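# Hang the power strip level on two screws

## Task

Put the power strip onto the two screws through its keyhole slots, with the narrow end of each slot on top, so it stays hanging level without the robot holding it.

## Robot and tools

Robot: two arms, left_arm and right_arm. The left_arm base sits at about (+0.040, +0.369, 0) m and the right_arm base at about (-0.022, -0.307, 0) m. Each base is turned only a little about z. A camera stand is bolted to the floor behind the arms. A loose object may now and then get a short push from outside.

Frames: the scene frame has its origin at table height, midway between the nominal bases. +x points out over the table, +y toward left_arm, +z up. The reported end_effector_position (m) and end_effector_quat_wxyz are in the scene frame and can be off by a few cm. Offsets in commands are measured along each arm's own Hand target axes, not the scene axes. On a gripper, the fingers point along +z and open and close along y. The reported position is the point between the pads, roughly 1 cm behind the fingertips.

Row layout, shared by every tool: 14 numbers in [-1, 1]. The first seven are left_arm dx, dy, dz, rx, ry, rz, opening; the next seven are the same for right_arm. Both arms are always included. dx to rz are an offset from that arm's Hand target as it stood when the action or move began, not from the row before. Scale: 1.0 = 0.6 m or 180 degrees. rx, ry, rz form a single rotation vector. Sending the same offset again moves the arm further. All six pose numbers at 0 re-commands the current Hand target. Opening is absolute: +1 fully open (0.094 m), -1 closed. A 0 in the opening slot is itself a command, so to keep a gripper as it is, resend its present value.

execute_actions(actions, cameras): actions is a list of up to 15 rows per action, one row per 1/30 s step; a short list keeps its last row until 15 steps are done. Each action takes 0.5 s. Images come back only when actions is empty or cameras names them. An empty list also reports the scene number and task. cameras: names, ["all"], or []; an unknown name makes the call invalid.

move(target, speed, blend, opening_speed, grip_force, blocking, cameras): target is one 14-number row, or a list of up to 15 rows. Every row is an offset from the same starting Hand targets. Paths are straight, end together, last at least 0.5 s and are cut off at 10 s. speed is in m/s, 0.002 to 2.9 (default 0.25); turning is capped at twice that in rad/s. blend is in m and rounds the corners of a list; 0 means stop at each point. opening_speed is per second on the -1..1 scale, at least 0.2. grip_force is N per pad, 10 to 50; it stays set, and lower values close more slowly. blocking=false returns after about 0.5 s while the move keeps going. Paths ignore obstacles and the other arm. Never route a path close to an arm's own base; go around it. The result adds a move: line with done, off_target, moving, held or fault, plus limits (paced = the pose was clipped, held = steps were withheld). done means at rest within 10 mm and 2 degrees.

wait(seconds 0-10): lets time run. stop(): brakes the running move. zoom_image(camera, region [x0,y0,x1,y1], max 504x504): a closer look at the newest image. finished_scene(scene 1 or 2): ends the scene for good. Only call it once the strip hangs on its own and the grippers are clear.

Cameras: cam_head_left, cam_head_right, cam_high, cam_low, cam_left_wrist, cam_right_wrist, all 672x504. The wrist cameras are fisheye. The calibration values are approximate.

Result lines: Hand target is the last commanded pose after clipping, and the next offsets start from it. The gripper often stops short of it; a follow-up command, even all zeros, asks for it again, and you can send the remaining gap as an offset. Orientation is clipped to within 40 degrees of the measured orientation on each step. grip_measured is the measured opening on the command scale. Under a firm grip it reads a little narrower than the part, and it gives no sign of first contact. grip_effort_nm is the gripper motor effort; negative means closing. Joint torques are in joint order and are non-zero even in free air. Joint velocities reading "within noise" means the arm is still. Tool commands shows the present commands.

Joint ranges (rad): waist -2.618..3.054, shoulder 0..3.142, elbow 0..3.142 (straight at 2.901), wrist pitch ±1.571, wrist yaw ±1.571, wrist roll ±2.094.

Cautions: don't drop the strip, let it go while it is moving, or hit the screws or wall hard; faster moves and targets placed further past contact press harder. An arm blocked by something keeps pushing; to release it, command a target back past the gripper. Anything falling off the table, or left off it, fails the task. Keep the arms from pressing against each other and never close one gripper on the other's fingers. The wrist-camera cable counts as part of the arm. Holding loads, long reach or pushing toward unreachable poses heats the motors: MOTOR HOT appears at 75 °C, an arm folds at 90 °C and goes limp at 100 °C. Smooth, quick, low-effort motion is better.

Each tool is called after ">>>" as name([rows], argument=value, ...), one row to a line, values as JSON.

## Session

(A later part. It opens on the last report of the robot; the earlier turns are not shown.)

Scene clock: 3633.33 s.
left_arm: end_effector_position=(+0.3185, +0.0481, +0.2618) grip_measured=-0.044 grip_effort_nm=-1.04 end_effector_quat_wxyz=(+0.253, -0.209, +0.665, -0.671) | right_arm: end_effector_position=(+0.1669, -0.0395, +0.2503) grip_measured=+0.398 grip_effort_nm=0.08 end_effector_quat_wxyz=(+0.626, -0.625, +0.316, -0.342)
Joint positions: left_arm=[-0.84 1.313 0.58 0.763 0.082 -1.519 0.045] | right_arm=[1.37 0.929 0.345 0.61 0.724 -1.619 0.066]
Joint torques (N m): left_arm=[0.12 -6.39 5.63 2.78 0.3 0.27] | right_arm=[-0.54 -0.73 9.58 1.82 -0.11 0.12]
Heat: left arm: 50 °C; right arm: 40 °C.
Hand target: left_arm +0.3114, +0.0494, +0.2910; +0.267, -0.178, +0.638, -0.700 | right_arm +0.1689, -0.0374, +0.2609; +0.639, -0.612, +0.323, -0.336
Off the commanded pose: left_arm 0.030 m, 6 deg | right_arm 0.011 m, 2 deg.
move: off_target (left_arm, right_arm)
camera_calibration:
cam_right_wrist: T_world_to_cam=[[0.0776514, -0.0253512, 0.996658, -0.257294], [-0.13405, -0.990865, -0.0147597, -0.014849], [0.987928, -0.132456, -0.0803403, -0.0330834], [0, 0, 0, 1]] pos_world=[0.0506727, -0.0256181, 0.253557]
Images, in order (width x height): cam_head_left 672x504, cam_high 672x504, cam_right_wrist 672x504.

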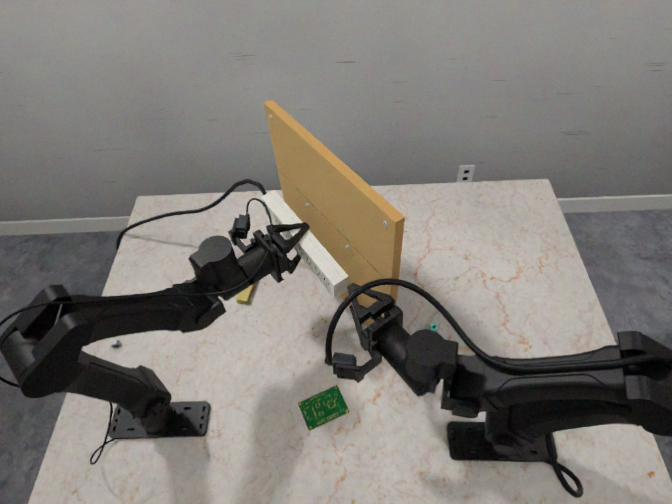

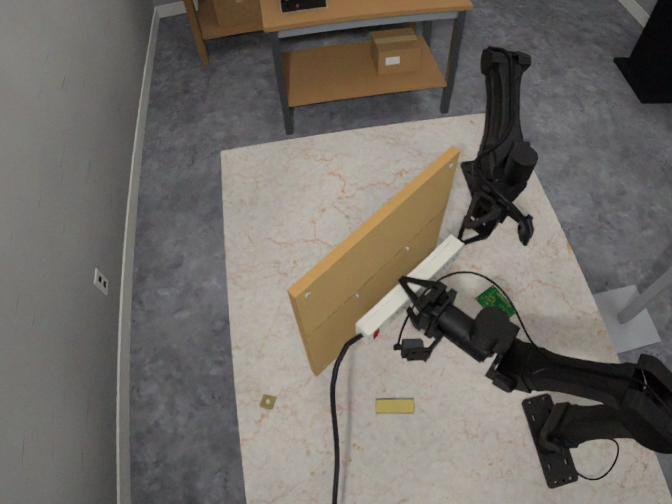

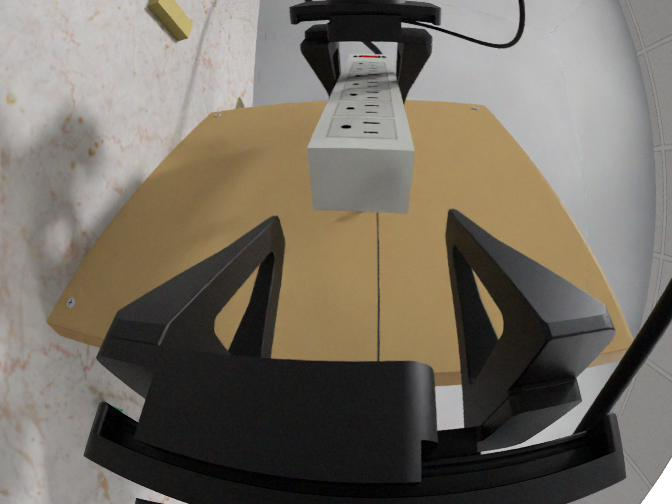

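>>> move(target=[0,0,0,0,0,0,-0.5,0,-0.003,0.03,0,0,0,0.4], speed=0.1, cameras=["cam_head_left","cam_high","cam_right_wrist"])

>>> zoom_image(camera="cam_head_left", region=[300, 240, 400, 340])

>>> zoom_image(camera="cam_high", region=[410, 190, 510, 290])

Scene clock: 3686.90 s.
left_arm: end_effector_position=(+0.3185, +0.0481, +0.2618) grip_measured=-0.044 grip_effort_nm=-1.04 end_effector_quat_wxyz=(+0.253, -0.209, +0.665, -0.671) | right_arm: end_effector_position=(+0.1811, -0.0304, +0.2503) grip_measured=+0.398 grip_effort_nm=0.08 end_effector_quat_wxyz=(+0.625, -0.626, +0.317, -0.342)
Joint positions: left_arm=[-0.84 1.313 0.58 0.763 0.082 -1.519 0.045] | right_arm=[1.306 1.004 0.379 0.644 0.661 -1.615 0.066]
Joint torques (N m): left_arm=[0.06 -6.41 5.55 2.78 0.3 0.27] | right_arm=[-0.54 -1.06 10.13 1.82 -0.14 0.13]
Heat: left arm: 49 °C; right arm: 41 °C.
Hand target: left_arm +0.3114, +0.0494, +0.2910; +0.267, -0.178, +0.638, -0.700 | right_arm +0.1837, -0.0273, +0.2635; +0.639, -0.612, +0.323, -0.336
Off the commanded pose: left_arm 0.030 m, 6 deg | right_arm 0.014 m, 3 deg.
move: off_target (left_arm, right_arm)
camera_calibration:
cam_right_wrist: T_world_to_cam=[[0.0807755, -0.0211389, 0.996508, -0.25856], [-0.134455, -0.990868, -0.0101205, -0.00507064], [0.987622, -0.133168, -0.0828801, -0.0452325], [0, 0, 0, 1]] pos_world=[0.0648761, -0.0165136, 0.253857]
Images, in order (width x height): cam_head_left 672x504, cam_high 672x504, cam_right_wrist 672x504.

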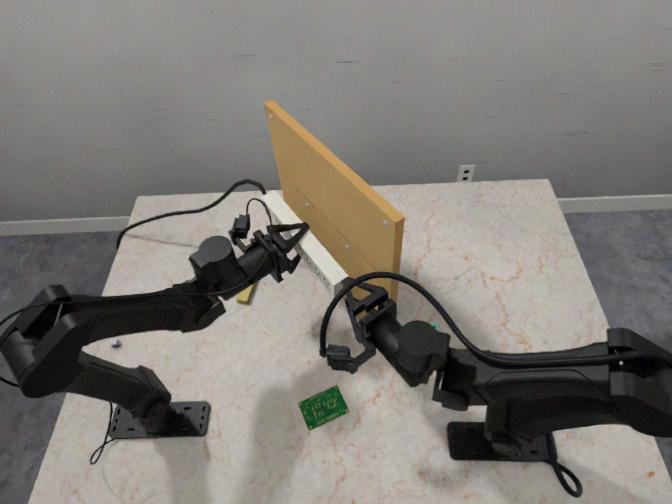

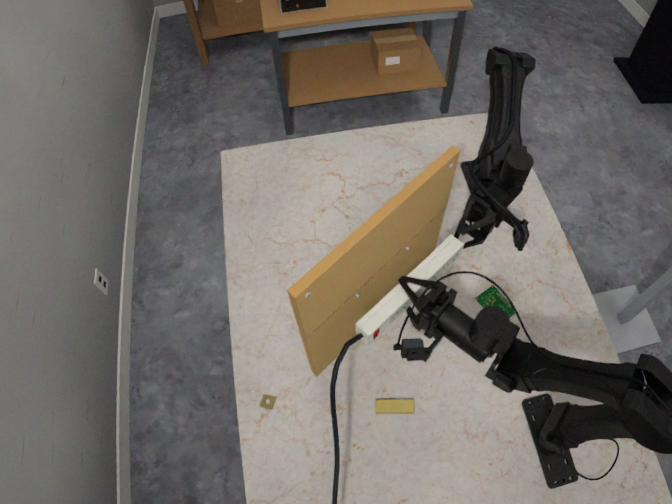

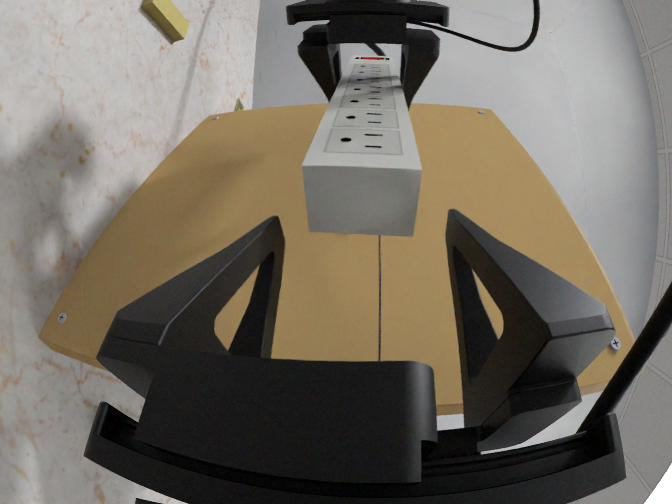

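Scaled by 5.040 from the camera's 672x504 image, which has a finer 960x720 frame.

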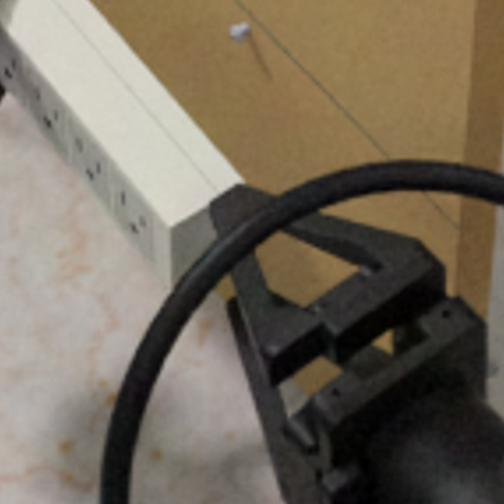

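Scaled by 5.040 from the camera's 672x504 image, which has a finer 960x720 frame.

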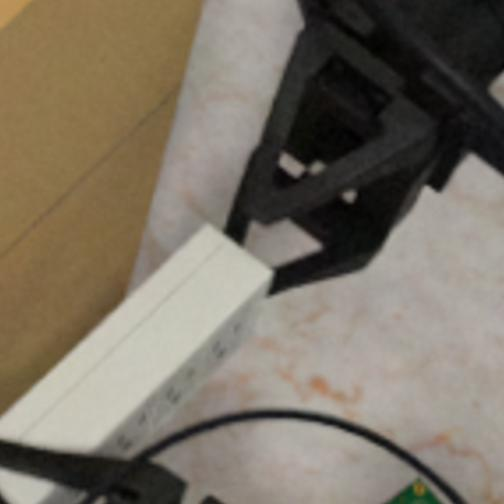

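>>> move(target=[0,0,0,0,0,0,-0.5,0,-0.002,0.04,0,0,0,0.4], speed=0.1, cameras=["cam_head_left","cam_high","cam_right_wrist"])

>>> zoom_image(camera="cam_head_left", region=[300, 240, 400, 340])

>>> zoom_image(camera="cam_high", region=[410, 190, 510, 290])

Scene clock: 3704.70 s.
left_arm: end_effector_position=(+0.3185, +0.0481, +0.2618) grip_measured=-0.044 grip_effort_nm=-1.04 end_effector_quat_wxyz=(+0.253, -0.209, +0.665, -0.671) | right_arm: end_effector_position=(+0.2003, -0.0172, +0.2534) grip_measured=+0.398 grip_effort_nm=0.08 end_effector_quat_wxyz=(+0.625, -0.626, +0.318, -0.341)
Joint positions: left_arm=[-0.84 1.313 0.58 0.763 0.082 -1.519 0.045] | right_arm=[1.235 1.106 0.436 0.688 0.59 -1.61 0.066]
Joint torques (N m): left_arm=[0.1 -6.38 5.55 2.77 0.29 0.27] | right_arm=[-0.57 -1.76 10.14 1.89 -0.1 0.11]
Heat: left arm: 49 °C; right arm: 42 °C.
Hand target: left_arm +0.3114, +0.0494, +0.2910; +0.267, -0.178, +0.638, -0.700 | right_arm +0.2035, -0.0138, +0.2659; +0.639, -0.612, +0.323, -0.336
Off the commanded pose: left_arm 0.030 m, 6 deg | right_arm 0.013 m, 2 deg.
move: off_target (left_arm, right_arm)
camera_calibration:
cam_right_wrist: T_world_to_cam=[[0.0823097, -0.0247609, 0.996299, -0.263294], [-0.134756, -0.990787, -0.013491, 0.0115117], [0.987454, -0.133147, -0.084888, -0.0616278], [0, 0, 0, 1]] pos_world=[0.0840776, -0.00331936, 0.257243]
Images, in order (width x height): cam_head_left 672x504, cam_high 672x504, cam_right_wrist 672x504.

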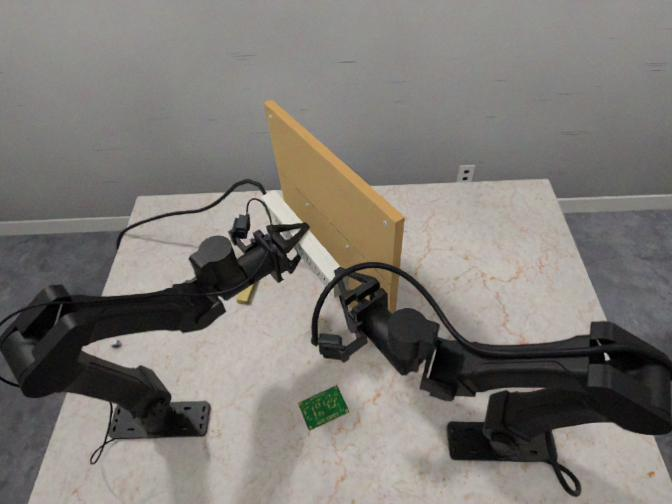

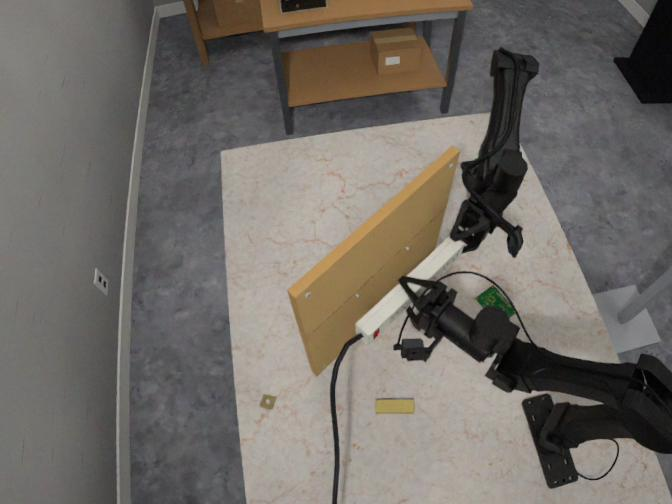

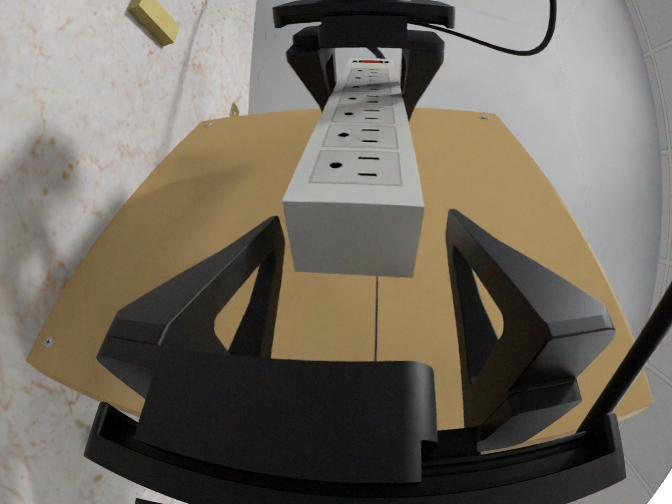

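Scaled by 5.040 from the camera's 672x504 image, which has a finer 960x720 frame.

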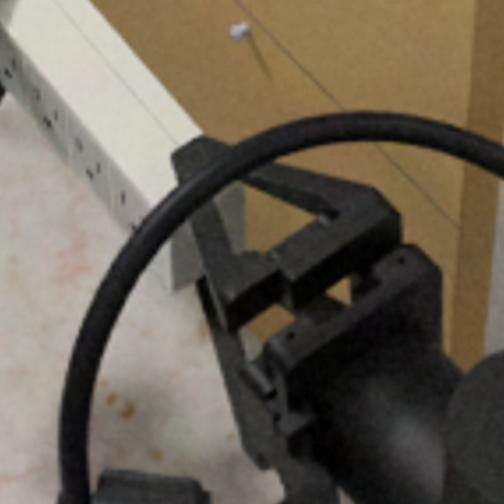

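Scaled by 5.040 from the camera's 672x504 image, which has a finer 960x720 frame.

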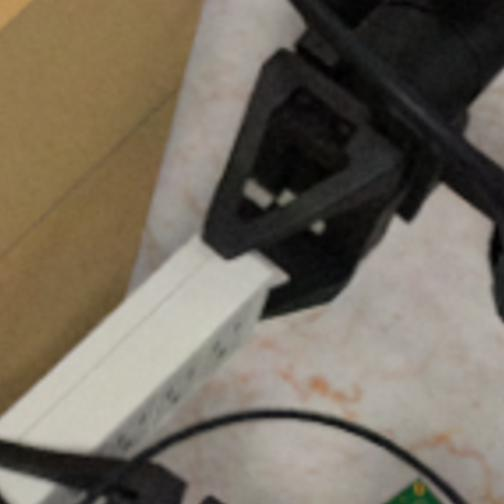

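>>> move(target=[0,0,0,0,0,0,-0.5,0,0.009,0.014,0,0,0,0.4], speed=0.1)

>>> move(target=[0,0,0,0,0,0,-0.5,0,0,0,0,0,0,-0.4], opening_speed=0.3, cameras=["cam_head_left","cam_right_wrist"])

Scene clock: 3713.47 s.
left_arm: end_effector_position=(+0.3185, +0.0481, +0.2618) grip_measured=-0.044 grip_effort_nm=-1.04 end_effector_quat_wxyz=(+0.253, -0.209, +0.665, -0.671) | right_arm: end_effector_position=(+0.2071, -0.0124, +0.2495) grip_measured=+0.398 grip_effort_nm=0.08 end_effector_quat_wxyz=(+0.626, -0.625, +0.318, -0.341)
Joint positions: left_arm=[-0.84 1.313 0.58 0.763 0.082 -1.519 0.045] | right_arm=[1.213 1.155 0.441 0.734 0.568 -1.608 0.066]
Joint torques (N m): left_arm=[0.03 -6.42 5.59 2.76 0.3 0.25] | right_arm=[-0.65 -1.87 9.92 1.87 -0.12 0.12]
Heat: left arm: 49 °C; right arm: 42 °C.
Hand target: left_arm +0.3114, +0.0494, +0.2910; +0.267, -0.178, +0.638, -0.700 | right_arm +0.2106, -0.0089, +0.2606; +0.639, -0.612, +0.323, -0.336
Off the commanded pose: left_arm 0.030 m, 6 deg | right_arm 0.012 m, 2 deg.
move: off_target (left_arm, right_arm)

Scene clock: 3716.33 s.
left_arm: end_effector_position=(+0.3185, +0.0480, +0.2614) grip_measured=-0.044 grip_effort_nm=-1.04 end_effector_quat_wxyz=(+0.252, -0.210, +0.665, -0.671) | right_arm: end_effector_position=(+0.2070, -0.0124, +0.2503) grip_measured=-0.048 grip_effort_nm=-1.05 end_effector_quat_wxyz=(+0.629, -0.622, +0.321, -0.338)
Joint positions: left_arm=[-0.84 1.313 0.58 0.761 0.082 -1.52 0.045] | right_arm=[1.213 1.155 0.441 0.738 0.567 -1.6 0.045]
Joint torques (N m): left_arm=[0.05 -6.43 5.55 2.8 0.29 0.28] | right_arm=[-0.51 -1.8 9.84 1.87 -0.09 0.07]
Heat: left arm: 48 °C; right arm: 42 °C.
Hand target: left_arm +0.3113, +0.0494, +0.2910; +0.267, -0.178, +0.638, -0.700 | right_arm +0.2105, -0.0089, +0.2606; +0.639, -0.612, +0.323, -0.336
Off the commanded pose: left_arm 0.031 m, 6 deg | right_arm 0.011 m, 2 deg.
move: off_target (left_arm, right_arm)
camera_calibration:
cam_right_wrist: T_world_to_cam=[[0.0853721, -0.0378764, 0.995629, -0.261292], [-0.133549, -0.990695, -0.0262373, 0.0200624], [0.987358, -0.130725, -0.0896361, -0.0666407], [0, 0, 0, 1]] pos_world=[0.0907846, 0.00126727, 0.254702]
Images, in order (width x height): cam_head_left 672x504, cam_right_wrist 672x504.

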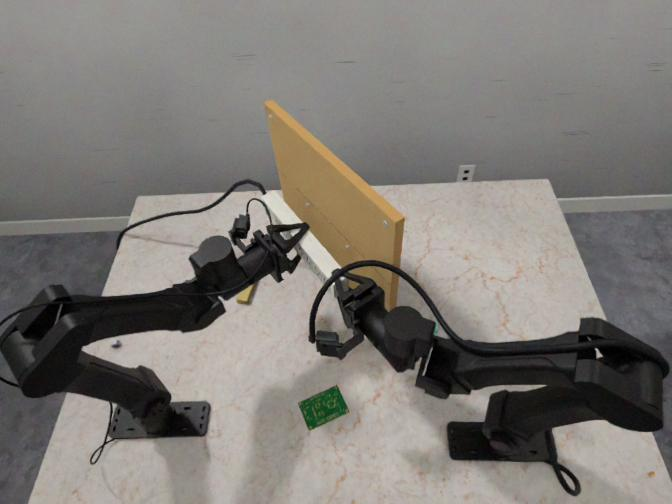

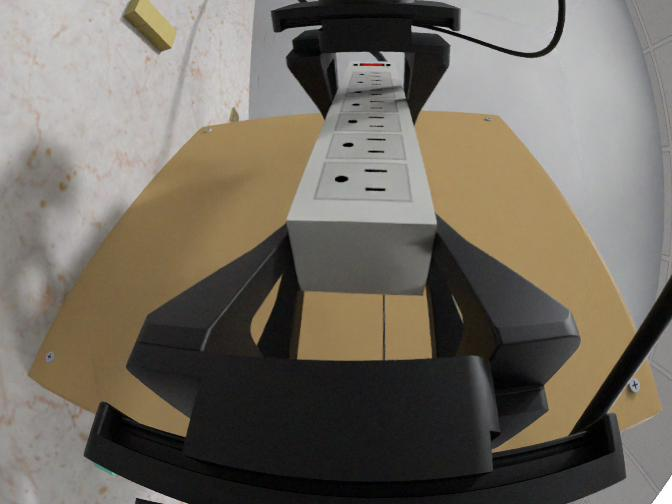

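>>> move(target=[0,0,0,0,0,0,0.15,0,0,0,0,0,0,-0.5], opening_speed=0.25)

>>> move(target=[0,0,-0.026,0,0,0,0.15,0,0,0,0,0,0,-0.5], speed=0.05, cameras=["cam_head_left","cam_left_wrist","cam_right_wrist"])

Scene clock: 3729.90 s.
left_arm: end_effector_position=(+0.3180, +0.0477, +0.2608) grip_measured=+0.148 grip_effort_nm=0.10 end_effector_quat_wxyz=(+0.256, -0.203, +0.668, -0.669) | right_arm: end_effector_position=(+0.2071, -0.0123, +0.2487) grip_measured=-0.049 grip_effort_nm=-1.05 end_effector_quat_wxyz=(+0.626, -0.625, +0.320, -0.339)
Joint positions: left_arm=[-0.84 1.313 0.58 0.759 0.087 -1.504 0.054] | right_arm=[1.213 1.155 0.441 0.73 0.567 -1.603 0.045]
Joint torques (N m): left_arm=[0.1 -6.38 5.53 2.82 0.24 0.11] | right_arm=[-0.58 -1.77 9.88 1.9 -0.09 0.09]
Heat: left arm: 48 °C; right arm: 41 °C.
Hand target: left_arm +0.3113, +0.0494, +0.2910; +0.267, -0.178, +0.638, -0.700 | right_arm +0.2106, -0.0089, +0.2607; +0.639, -0.612, +0.323, -0.336
Off the commanded pose: left_arm 0.031 m, 6 deg | right_arm 0.013 m, 2 deg.
move: off_target (left_arm, right_arm)

Scene clock: 3730.73 s.
left_arm: end_effector_position=(+0.3087, +0.0598, +0.2588) grip_measured=+0.148 grip_effort_nm=0.09 end_effector_quat_wxyz=(+0.256, -0.203, +0.668, -0.669) | right_arm: end_effector_position=(+0.2042, -0.0076, +0.2475) grip_measured=-0.049 grip_effort_nm=-1.05 end_effector_quat_wxyz=(+0.630, -0.631, +0.310, -0.330)
Joint positions: left_arm=[-0.833 1.247 0.526 0.747 0.095 -1.502 0.054] | right_arm=[1.213 1.158 0.441 0.729 0.538 -1.603 0.045]
Joint torques (N m): left_arm=[0.13 -6.04 5.68 2.79 0.26 0.08] | right_arm=[-0.53 -2.3 9.91 1.92 0.28 0.06]
Heat: left arm: 48 °C; right arm: 42 °C.
Hand target: left_arm +0.3021, +0.0619, +0.2891; +0.267, -0.178, +0.638, -0.700 | right_arm +0.2106, -0.0089, +0.2607; +0.639, -0.612, +0.323, -0.336
Off the commanded pose: left_arm 0.031 m, 6 deg | right_arm 0.015 m, 3 deg.
move: off_target (left_arm, right_arm)
camera_calibration:
cam_left_wrist: T_world_to_cam=[[-0.141566, -0.133666, 0.980863, -0.196566], [-0.980134, 0.157968, -0.119934, 0.316636], [-0.138914, -0.978356, -0.153374, 0.256936], [0, 0, 0, 1]] pos_world=[0.318211, 0.175083, 0.270187]
cam_right_wrist: T_world_to_cam=[[0.0886611, -0.0224805, 0.995808, -0.25857], [-0.104484, -0.99444, -0.013147, 0.0151267], [0.990567, -0.10288, -0.090517, -0.0636493], [0, 0, 0, 1]] pos_world=[0.0875545, 0.00268157, 0.251924]
Images, in order (width x height): cam_head_left 672x504, cam_left_wrist 672x504, cam_right_wrist 672x504.

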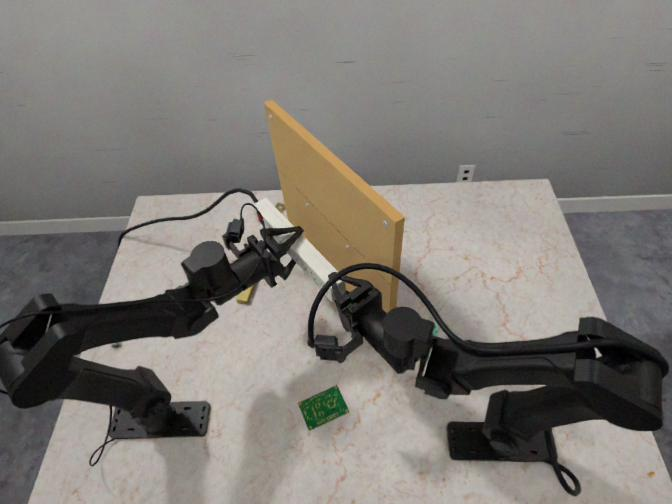

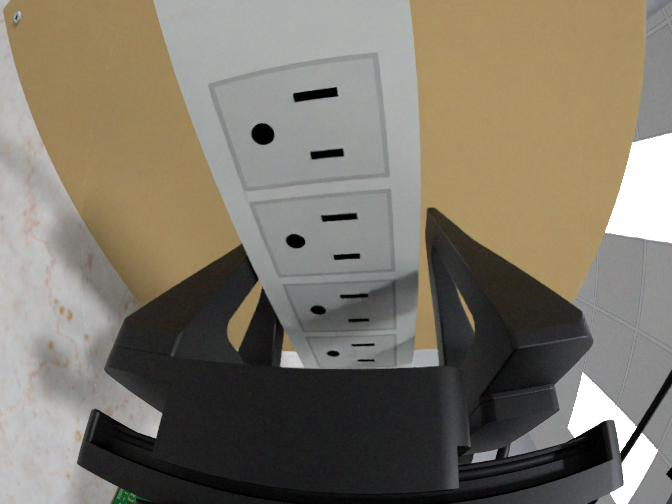

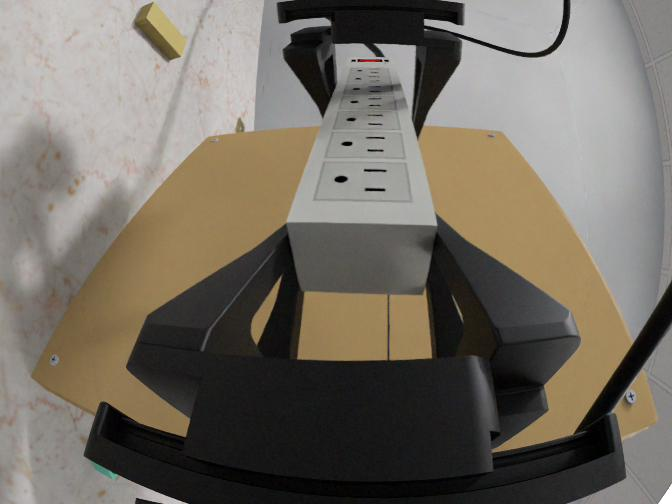

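>>> move(target=[0,0,-0.002,0,0,0,0.35,0,0,0,0,0,0,-0.5], opening_speed=0.4, cameras=["cam_head_left","cam_left_wrist"])

>>> zoom_image(camera="cam_head_left", region=[230, 180, 370, 320])

Scene clock: 3743.43 s.
left_arm: end_effector_position=(+0.3077, +0.0605, +0.2621) grip_measured=+0.348 grip_effort_nm=0.10 end_effector_quat_wxyz=(+0.257, -0.201, +0.665, -0.672) | right_arm: end_effector_position=(+0.2041, -0.0076, +0.2473) grip_measured=-0.050 grip_effort_nm=-1.05 end_effector_quat_wxyz=(+0.630, -0.632, +0.310, -0.330)
Joint positions: left_arm=[-0.833 1.239 0.526 0.747 0.096 -1.502 0.063] | right_arm=[1.213 1.158 0.441 0.728 0.537 -1.603 0.045]
Joint torques (N m): left_arm=[0.16 -5.78 5.53 2.74 0.25 0.08] | right_arm=[-0.57 -2.19 9.83 1.98 0.27 0.12]
Heat: left arm: 47 °C; right arm: 43 °C.
Hand target: left_arm +0.3014, +0.0629, +0.2890; +0.267, -0.178, +0.638, -0.700 | right_arm +0.2105, -0.0089, +0.2608; +0.639, -0.612, +0.323, -0.336
Off the commanded pose: left_arm 0.028 m, 5 deg | right_arm 0.015 m, 3 deg.
move: off_target (left_arm, right_arm)
camera_calibration:
cam_left_wrist: T_world_to_cam=[[-0.147399, -0.127459, 0.98083, -0.198399], [-0.979186, 0.158697, -0.126529, 0.317318], [-0.139527, -0.979066, -0.148198, 0.256809], [0, 0, 0, 1]] pos_world=[0.317301, 0.175788, 0.272804]
Images, in order (width x height): cam_head_left 672x504, cam_left_wrist 672x504.

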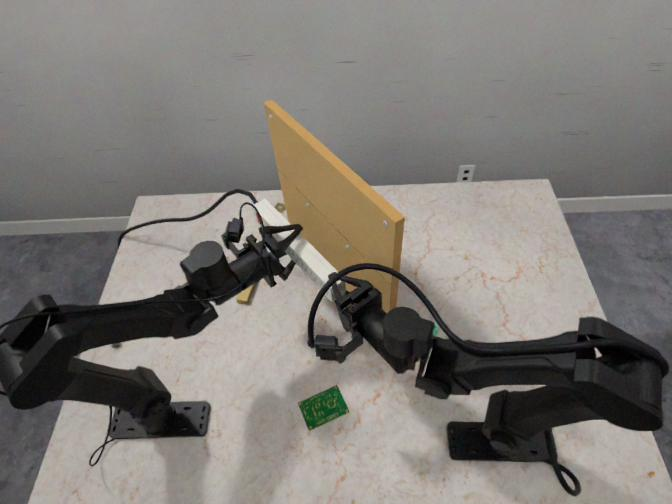

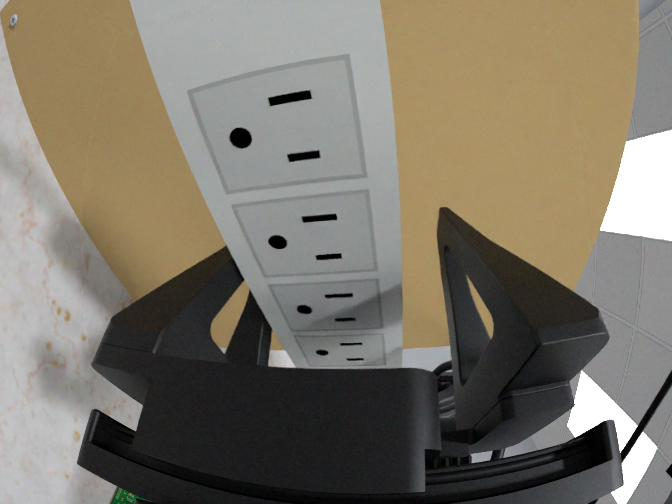

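Scaled by 3.600 from the camera's 672x504 image, which has a finer 960x720 frame.

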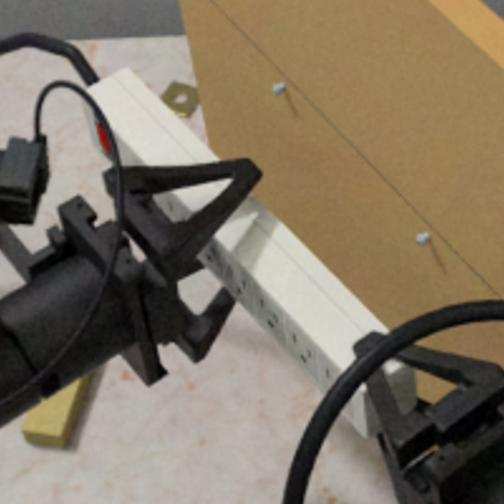

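>>> move(target=[0,0.008,-0.011,0,0,0,0.35,0,0,0,0,0,0,-0.5], speed=0.05, cameras=["cam_left_wrist","cam_right_wrist"])

Scene clock: 3753.93 s.
left_arm: end_effector_position=(+0.3032, +0.0650, +0.2550) grip_measured=+0.348 grip_effort_nm=0.10 end_effector_quat_wxyz=(+0.253, -0.200, +0.669, -0.670) | right_arm: end_effector_position=(+0.2037, -0.0071, +0.2447) grip_measured=-0.054 grip_effort_nm=-1.05 end_effector_quat_wxyz=(+0.626, -0.636, +0.309, -0.329)
Joint positions: left_arm=[-0.829 1.22 0.494 0.752 0.106 -1.502 0.063] | right_arm=[1.213 1.158 0.441 0.717 0.534 -1.603 0.044]
Joint torques (N m): left_arm=[0.24 -5.41 5.42 2.89 0.19 0.08] | right_arm=[-0.59 -2.22 9.77 2.05 0.35 0.1]
Heat: left arm: 47 °C; right arm: 44 °C.
Hand target: left_arm +0.2982, +0.0679, +0.2833; +0.267, -0.178, +0.638, -0.700 | right_arm +0.2106, -0.0089, +0.2608; +0.639, -0.612, +0.323, -0.336
Off the commanded pose: left_arm 0.029 m, 6 deg | right_arm 0.018 m, 4 deg.
move: off_target (left_arm, right_arm)
camera_calibration:
cam_left_wrist: T_world_to_cam=[[-0.142277, -0.133317, 0.980808, -0.192648], [-0.978943, 0.165489, -0.119513, 0.309021], [-0.146379, -0.977159, -0.154055, 0.26291], [0, 0, 0, 1]] pos_world=[0.31359, 0.180082, 0.266385]
cam_right_wrist: T_world_to_cam=[[0.0934323, -0.0109101, 0.995566, -0.25664], [-0.100693, -0.994916, -0.00145304, 0.0119353], [0.990521, -0.100111, -0.0940559, -0.0625822], [0, 0, 0, 1]] pos_world=[0.0871692, 0.00280947, 0.249633]
Images, in order (width x height): cam_left_wrist 672x504, cam_right_wrist 672x504.

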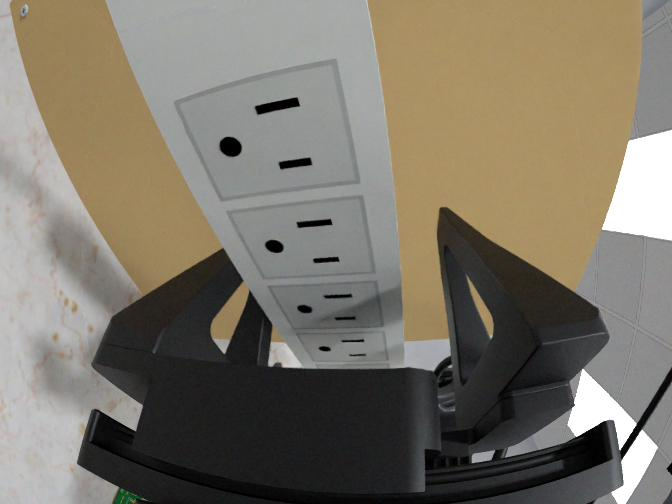

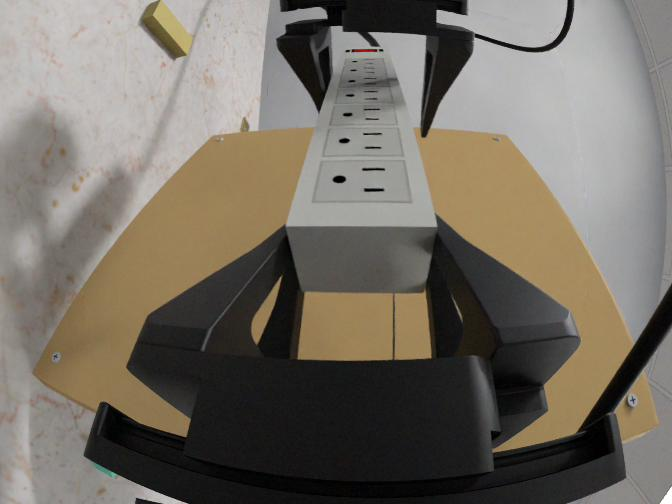

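>>> move(target=[0,0,0,0,0,0,-0.5,0,0,0,0,0,0,-0.5], opening_speed=0.3, cameras=["cam_left_wrist","cam_right_wrist"])

Scene clock: 3769.77 s.
left_arm: end_effector_position=(+0.3032, +0.0660, +0.2515) grip_measured=-0.024 grip_effort_nm=-1.04 end_effector_quat_wxyz=(+0.250, -0.205, +0.670, -0.668) | right_arm: end_effector_position=(+0.2034, -0.0066, +0.2466) grip_measured=-0.054 grip_effort_nm=-1.05 end_effector_quat_wxyz=(+0.630, -0.634, +0.308, -0.327)
Joint positions: left_arm=[-0.827 1.22 0.487 0.751 0.106 -1.512 0.046] | right_arm=[1.213 1.158 0.441 0.725 0.53 -1.602 0.044]
Joint torques (N m): left_arm=[0.06 -5.49 5.78 2.9 0.19 0.18] | right_arm=[-0.42 -2.26 9.92 1.97 0.32 0.08]
Heat: left arm: 46 °C; right arm: 43 °C.
Hand target: left_arm +0.2982, +0.0679, +0.2833; +0.267, -0.178, +0.638, -0.700 | right_arm +0.2105, -0.0089, +0.2608; +0.639, -0.612, +0.323, -0.336
Off the commanded pose: left_arm 0.032 m, 6 deg | right_arm 0.016 m, 3 deg.
move: off_target (left_arm, right_arm)
camera_calibration:
cam_left_wrist: T_world_to_cam=[[-0.12949, -0.133267, 0.982584, -0.193553], [-0.980663, 0.163853, -0.107014, 0.305987], [-0.146738, -0.977442, -0.151908, 0.263047], [0, 0, 0, 1]] pos_world=[0.313606, 0.181182, 0.262886]
cam_right_wrist: T_world_to_cam=[[0.090698, -0.0189698, 0.995698, -0.257958], [-0.0973135, -0.995203, -0.0100961, 0.0138763], [0.991112, -0.0959791, -0.0921089, -0.0625825], [0, 0, 0, 1]] pos_world=[0.0867729, 0.0029097, 0.251224]
Images, in order (width x height): cam_left_wrist 672x504, cam_right_wrist 672x504.

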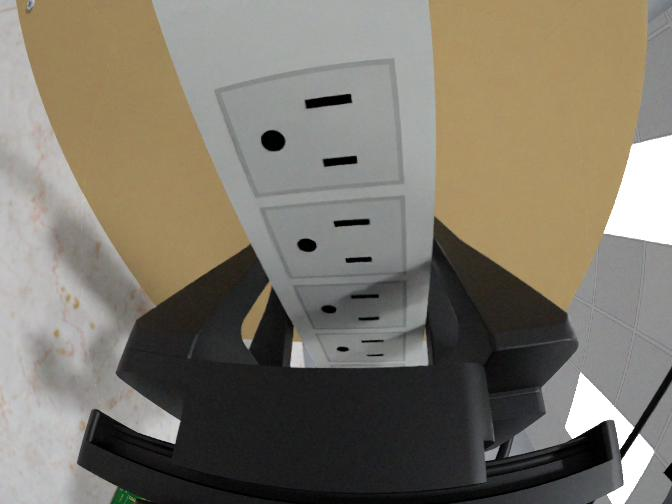

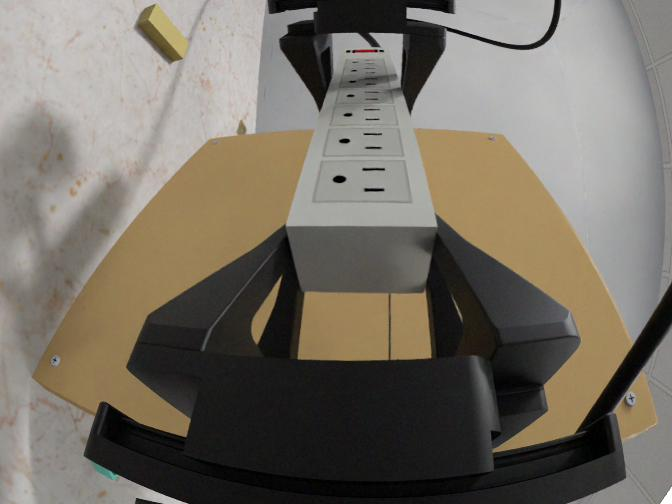

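>>> move(target=[0,0,0,0,0,0,-0.5,0,0,0,0,0,0,0.2], opening_speed=0.3)

>>> move(target=[0,0,0,0,0,0,-0.5,0,0,-0.18,0,0,0,0.3], speed=0.15, cameras=["cam_left_wrist","cam_right_wrist","cam_head_left"])

Scene clock: 3784.70 s.
left_arm: end_effector_position=(+0.3032, +0.0660, +0.2515) grip_measured=-0.024 grip_effort_nm=-1.04 end_effector_quat_wxyz=(+0.248, -0.206, +0.670, -0.669) | right_arm: end_effector_position=(+0.2057, -0.0098, +0.2486) grip_measured=+0.198 grip_effort_nm=0.09 end_effector_quat_wxyz=(+0.629, -0.627, +0.314, -0.335)
Joint positions: left_arm=[-0.827 1.22 0.487 0.751 0.106 -1.516 0.046] | right_arm=[1.213 1.158 0.441 0.735 0.552 -1.605 0.056]
Joint torques (N m): left_arm=[0.02 -5.49 5.74 2.88 0.15 0.22] | right_arm=[-0.46 -2.11 9.85 1.88 0.06 0.13]
Heat: left arm: 46 °C; right arm: 43 °C.
Hand target: left_arm +0.2982, +0.0679, +0.2833; +0.267, -0.178, +0.638, -0.700 | right_arm +0.2106, -0.0089, +0.2608; +0.639, -0.612, +0.323, -0.336
Off the commanded pose: left_arm 0.032 m, 6 deg | right_arm 0.013 m, 2 deg.
move: off_target (left_arm, right_arm)

Scene clock: 3786.37 s.
left_arm: end_effector_position=(+0.3029, +0.0665, +0.2535) grip_measured=-0.025 grip_effort_nm=-1.04 end_effector_quat_wxyz=(+0.246, -0.208, +0.667, -0.672) | right_arm: end_effector_position=(+0.1225, -0.0674, +0.2574) grip_measured=+0.298 grip_effort_nm=0.07 end_effector_quat_wxyz=(+0.639, -0.612, +0.320, -0.338)
Joint positions: left_arm=[-0.826 1.216 0.487 0.753 0.109 -1.525 0.046] | right_arm=[1.637 0.706 0.28 0.509 0.989 -1.645 0.061]
Joint torques (N m): left_arm=[-0.01 -5.19 5.81 2.83 0.14 0.3] | right_arm=[0.59 -0.77 7.45 1.38 0.1 0.09]
Heat: left arm: 46 °C; right arm: 43 °C.
Hand target: left_arm +0.2982, +0.0679, +0.2834; +0.267, -0.178, +0.638, -0.700 | right_arm +0.1215, -0.0698, +0.2562; +0.639, -0.612, +0.323, -0.336
Off the commanded pose: left_arm 0.030 m, 6 deg | right_arm 0.003 m, 0 deg.
move: off_target (left_arm)
camera_calibration:
cam_left_wrist: T_world_to_cam=[[-0.123469, -0.121276, 0.98491, -0.198603], [-0.981099, 0.163941, -0.102805, 0.304751], [-0.148999, -0.978987, -0.139225, 0.261331], [0, 0, 0, 1]] pos_world=[0.313407, 0.181793, 0.26332]
cam_right_wrist: T_world_to_cam=[[0.070915, -0.0617493, 0.995569, -0.262904], [-0.132942, -0.989763, -0.0519196, -0.0389783], [0.988584, -0.128671, -0.0783981, 0.00738041], [0, 0, 0, 1]] pos_world=[0.00616579, -0.0538637, 0.260294]
Images, in order (width x height): cam_head_left 672x504, cam_left_wrist 672x504, cam_right_wrist 672x504.

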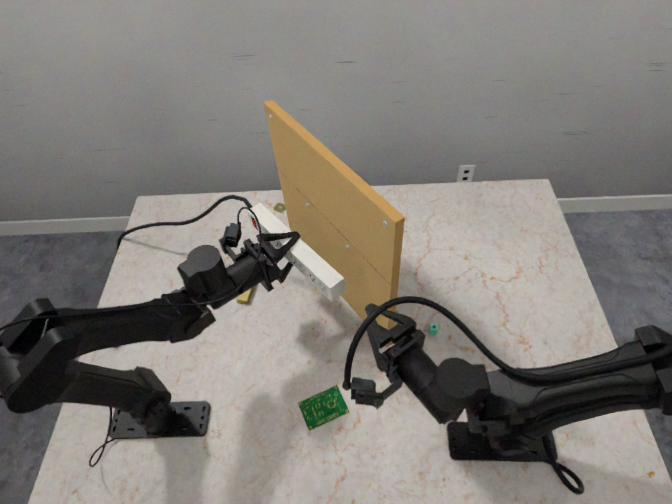

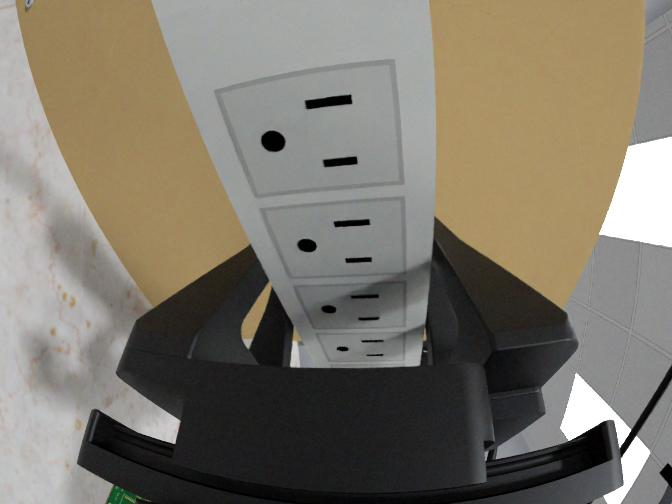

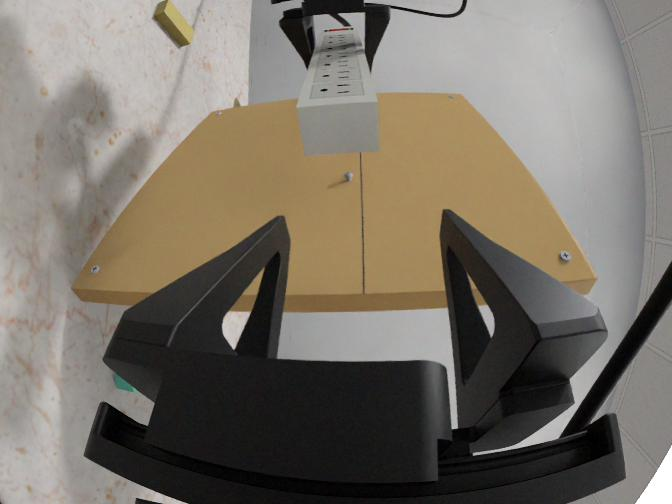

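>>> move(target=[0,0,0,0,0,0,-0.5,0.122,0.112,-0.012,0,0,0.414,0.3], speed=0.25)

>>> move(target=[0,0,0.06,0,0,-0.008,-0.5,0,0,0,0,0,0,0.3], speed=0.15, cameras=["cam_right_wrist"])

Scene clock: 3801.07 s.
left_arm: end_effector_position=(+0.3029, +0.0665, +0.2535) grip_measured=-0.025 grip_effort_nm=-1.04 end_effector_quat_wxyz=(+0.246, -0.208, +0.667, -0.672) | right_arm: end_effector_position=(+0.1592, -0.1312, +0.1961) grip_measured=+0.298 grip_effort_nm=0.07 end_effector_quat_wxyz=(+0.716, -0.289, +0.624, +0.121)
Joint positions: left_arm=[-0.826 1.216 0.487 0.753 0.109 -1.525 0.046] | right_arm=[1.182 0.151 0.004 0.209 0.535 -0.298 0.061]
Joint torques (N m): left_arm=[-0.1 -5.16 5.79 2.86 0.14 0.29] | right_arm=[-0.5 1.21 7.12 1.49 -0.11 0.08]
Heat: left arm: 46 °C; right arm: 42 °C.
Hand target: left_arm +0.2982, +0.0679, +0.2834; +0.267, -0.178, +0.638, -0.700 | right_arm +0.1593, -0.1326, +0.1887; +0.712, -0.292, +0.627, +0.119
Off the commanded pose: left_arm 0.030 m, 6 deg | right_arm 0.008 m, 1 deg.
joint sent to its limit (right arm) — joint 3 (elbow), lower limit, where the elbow is as bent as it goes. The joint targets still meet the commanded pose.
move: off_target (left_arm)

Scene clock: 3801.97 s.
left_arm: end_effector_position=(+0.3192, +0.0492, +0.2395) grip_measured=-0.025 grip_effort_nm=-1.04 end_effector_quat_wxyz=(+0.236, -0.221, +0.680, -0.658) | right_arm: end_effector_position=(+0.1592, -0.1311, +0.1958) grip_measured=+0.298 grip_effort_nm=0.07 end_effector_quat_wxyz=(+0.715, -0.290, +0.624, +0.121)
Joint positions: left_arm=[-0.831 1.336 0.554 0.76 0.097 -1.539 0.046] | right_arm=[1.182 0.151 0.004 0.208 0.535 -0.298 0.061]
Joint torques (N m): left_arm=[-1.16 -4.36 8.87 3.15 0.1 0.27] | right_arm=[-0.47 1.18 7.23 1.51 -0.13 0.06]
Heat: left arm: 46 °C; right arm: 41 °C.
Hand target: left_arm +0.3195, +0.0392, +0.2877; +0.258, -0.186, +0.636, -0.703 | right_arm +0.1593, -0.1326, +0.1887; +0.712, -0.292, +0.627, +0.119
Off the commanded pose: left_arm 0.049 m, 9 deg | right_arm 0.007 m, 1 deg.
joint sent to its limit (right arm) — joint 3 (elbow), lower limit, where the elbow is as bent as it goes. The joint targets still meet the commanded pose.
move: off_target (left_arm)
camera_calibration:
cam_right_wrist: T_world_to_cam=[[0.606311, -0.77624, 0.172741, -0.225942], [-0.42392, -0.499278, -0.755654, 0.148106], [0.672814, 0.384933, -0.631781, 0.184059], [0, 0, 0, 1]] pos_world=[0.0759391, -0.17229, 0.267231]
Images, in order (width x height): cam_right_wrist 672x504.

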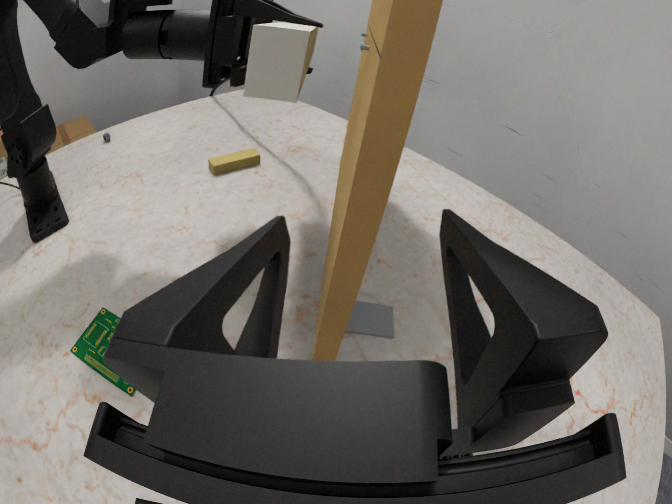

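>>> zoom_image(camera="cam_right_wrist", region=[230, 0, 390, 120])

>>> zoom_image(camera="cam_right_wrist", region=[270, 10, 330, 110])

Scaled by 3.150 from the camera's 672x504 image, which has a finer 960x720 frame.

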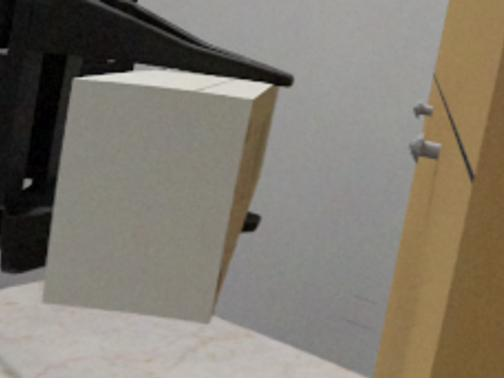

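Scaled by 5.040 from the camera's 672x504 image, which has a finer 960x720 frame.

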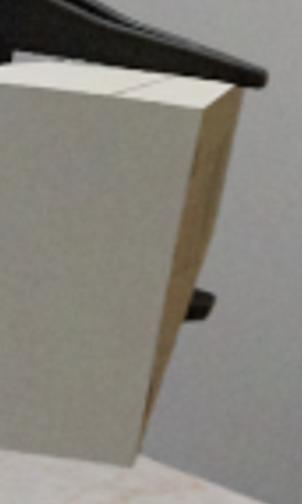

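>>> move(target=[0,-0.012,-0.003,0.01,0,0,-0.5,0,0,0,0,0,0,0.3], speed=0.15)

>>> move(target=[0,0,0,0,0,0,-0.5,-0.112,-0.122,-0.012,0,0,-0.414,0.4], speed=0.25, cameras=["cam_right_wrist"])

Scene clock: 3842.63 s.
left_arm: end_effector_position=(+0.3194, +0.0493, +0.2480) grip_measured=-0.025 grip_effort_nm=-1.04 end_effector_quat_wxyz=(+0.241, -0.218, +0.668, -0.669) | right_arm: end_effector_position=(+0.1592, -0.1311, +0.1958) grip_measured=+0.298 grip_effort_nm=0.07 end_effector_quat_wxyz=(+0.715, -0.290, +0.624, +0.121)
Joint positions: left_arm=[-0.831 1.336 0.554 0.794 0.096 -1.542 0.046] | right_arm=[1.182 0.151 0.004 0.208 0.535 -0.298 0.061]
Joint torques (N m): left_arm=[-0.96 -4.4 8.35 3.14 0.13 0.21] | right_arm=[-0.53 0.91 7.19 1.51 -0.08 0.1]
Heat: left arm: 47 °C; right arm: 40 °C.
Hand target: left_arm +0.3176, +0.0411, +0.2946; +0.261, -0.182, +0.625, -0.713 | right_arm +0.1593, -0.1326, +0.1887; +0.712, -0.292, +0.627, +0.119
Off the commanded pose: left_arm 0.047 m, 9 deg | right_arm 0.007 m, 1 deg.
joint sent to its limit (right arm) — joint 3 (elbow), lower limit, where the elbow is as bent as it goes. The joint targets still meet the commanded pose.
move: off_target (left_arm)

Scene clock: 3846.20 s.
left_arm: end_effector_position=(+0.3194, +0.0493, +0.2481) grip_measured=-0.025 grip_effort_nm=-1.04 end_effector_quat_wxyz=(+0.241, -0.218, +0.668, -0.669) | right_arm: end_effector_position=(+0.1818, -0.1814, +0.2674) grip_measured=+0.398 grip_effort_nm=0.08 end_effector_quat_wxyz=(+0.640, -0.610, +0.323, -0.338)
Joint positions: left_arm=[-0.831 1.336 0.554 0.794 0.096 -1.542 0.046] | right_arm=[0.434 0.135 0.308 -0.123 -0.207 -1.558 0.066]
Joint torques (N m): left_arm=[-0.94 -4.37 8.4 3.13 0.14 0.22] | right_arm=[-0.65 3.56 9.99 1.58 -0.13 0]
Heat: left arm: 47 °C; right arm: 40 °C.
Hand target: left_arm +0.3176, +0.0411, +0.2946; +0.261, -0.182, +0.625, -0.713 | right_arm +0.1802, -0.1821, +0.2725; +0.639, -0.612, +0.323, -0.336
Off the commanded pose: left_arm 0.047 m, 9 deg | right_arm 0.005 m, 0 deg.
move: off_target (left_arm)
camera_calibration:
cam_right_wrist: T_world_to_cam=[[0.0727762, -0.0692231, 0.994943, -0.285765], [-0.136535, -0.988888, -0.0588148, -0.140747], [0.987958, -0.131564, -0.0814188, -0.0647599], [0, 0, 0, 1]] pos_world=[0.0655601, -0.167484, 0.27077]
Images, in order (width x height): cam_right_wrist 672x504.

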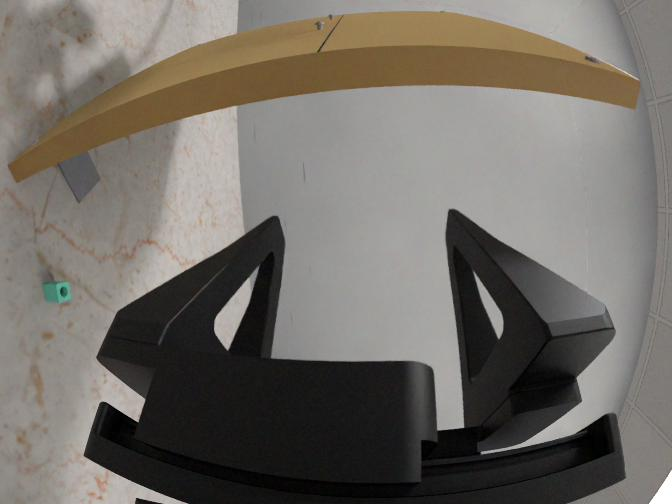

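>>> move(target=[0,0,0,0,0,0,-0.5,-0.195,0.045,0.04,0,0,0,0.4], speed=0.25, cameras=["cam_right_wrist","cam_head_left"])

Scene clock: 3856.57 s.
left_arm: end_effector_position=(+0.3194, +0.0493, +0.2481) grip_measured=-0.025 grip_effort_nm=-1.04 end_effector_quat_wxyz=(+0.241, -0.218, +0.668, -0.669) | right_arm: end_effector_position=(+0.1360, -0.0711, +0.2494) grip_measured=+0.398 grip_effort_nm=0.08 end_effector_quat_wxyz=(+0.638, -0.613, +0.322, -0.337)
Joint positions: left_arm=[-0.831 1.336 0.554 0.794 0.096 -1.542 0.046] | right_arm=[1.537 0.688 0.253 0.5 0.891 -1.624 0.066]
Joint torques (N m): left_arm=[-1.05 -4.38 8.39 3.15 0.12 0.21] | right_arm=[0.59 0.69 7.02 1.71 0.06 0.04]
Heat: left arm: 47 °C; right arm: 41 °C.
Hand target: left_arm +0.3176, +0.0411, +0.2946; +0.261, -0.182, +0.625, -0.713 | right_arm +0.1348, -0.0715, +0.2467; +0.639, -0.612, +0.323, -0.336
Off the commanded pose: left_arm 0.047 m, 9 deg | right_arm 0.003 m, 0 deg.
move: off_target (left_arm)
camera_calibration:
cam_right_wrist: T_world_to_cam=[[0.0759885, -0.0608991, 0.995247, -0.256779], [-0.133714, -0.98974, -0.0503529, -0.0414928], [0.988102, -0.129252, -0.083352, -0.00587703], [0, 0, 0, 1]] pos_world=[0.0197712, -0.0574643, 0.252979]
Images, in order (width x height): cam_head_left 672x504, cam_right_wrist 672x504.

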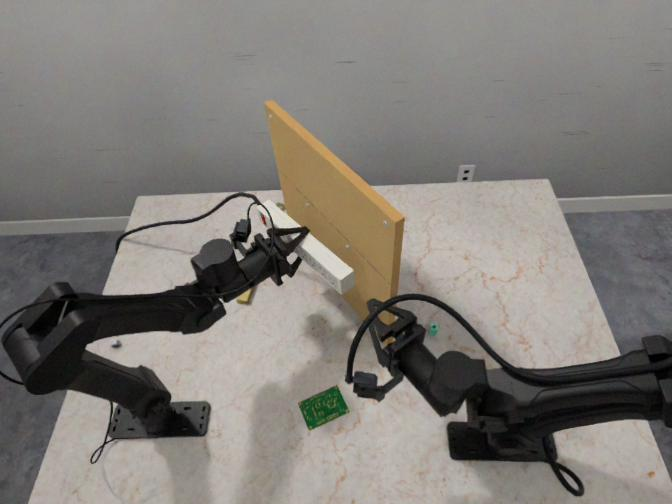

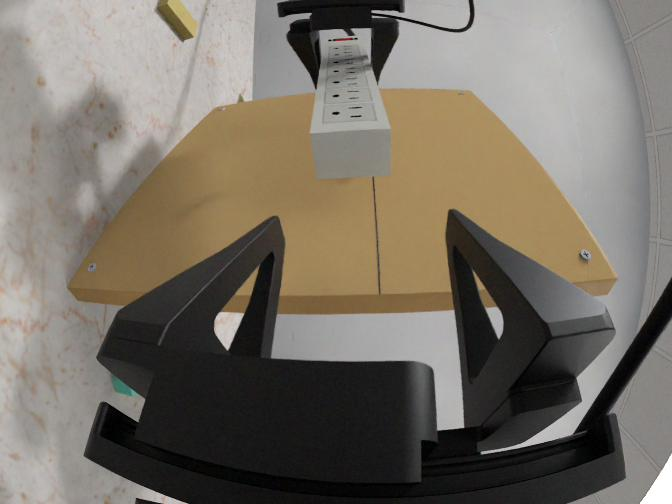

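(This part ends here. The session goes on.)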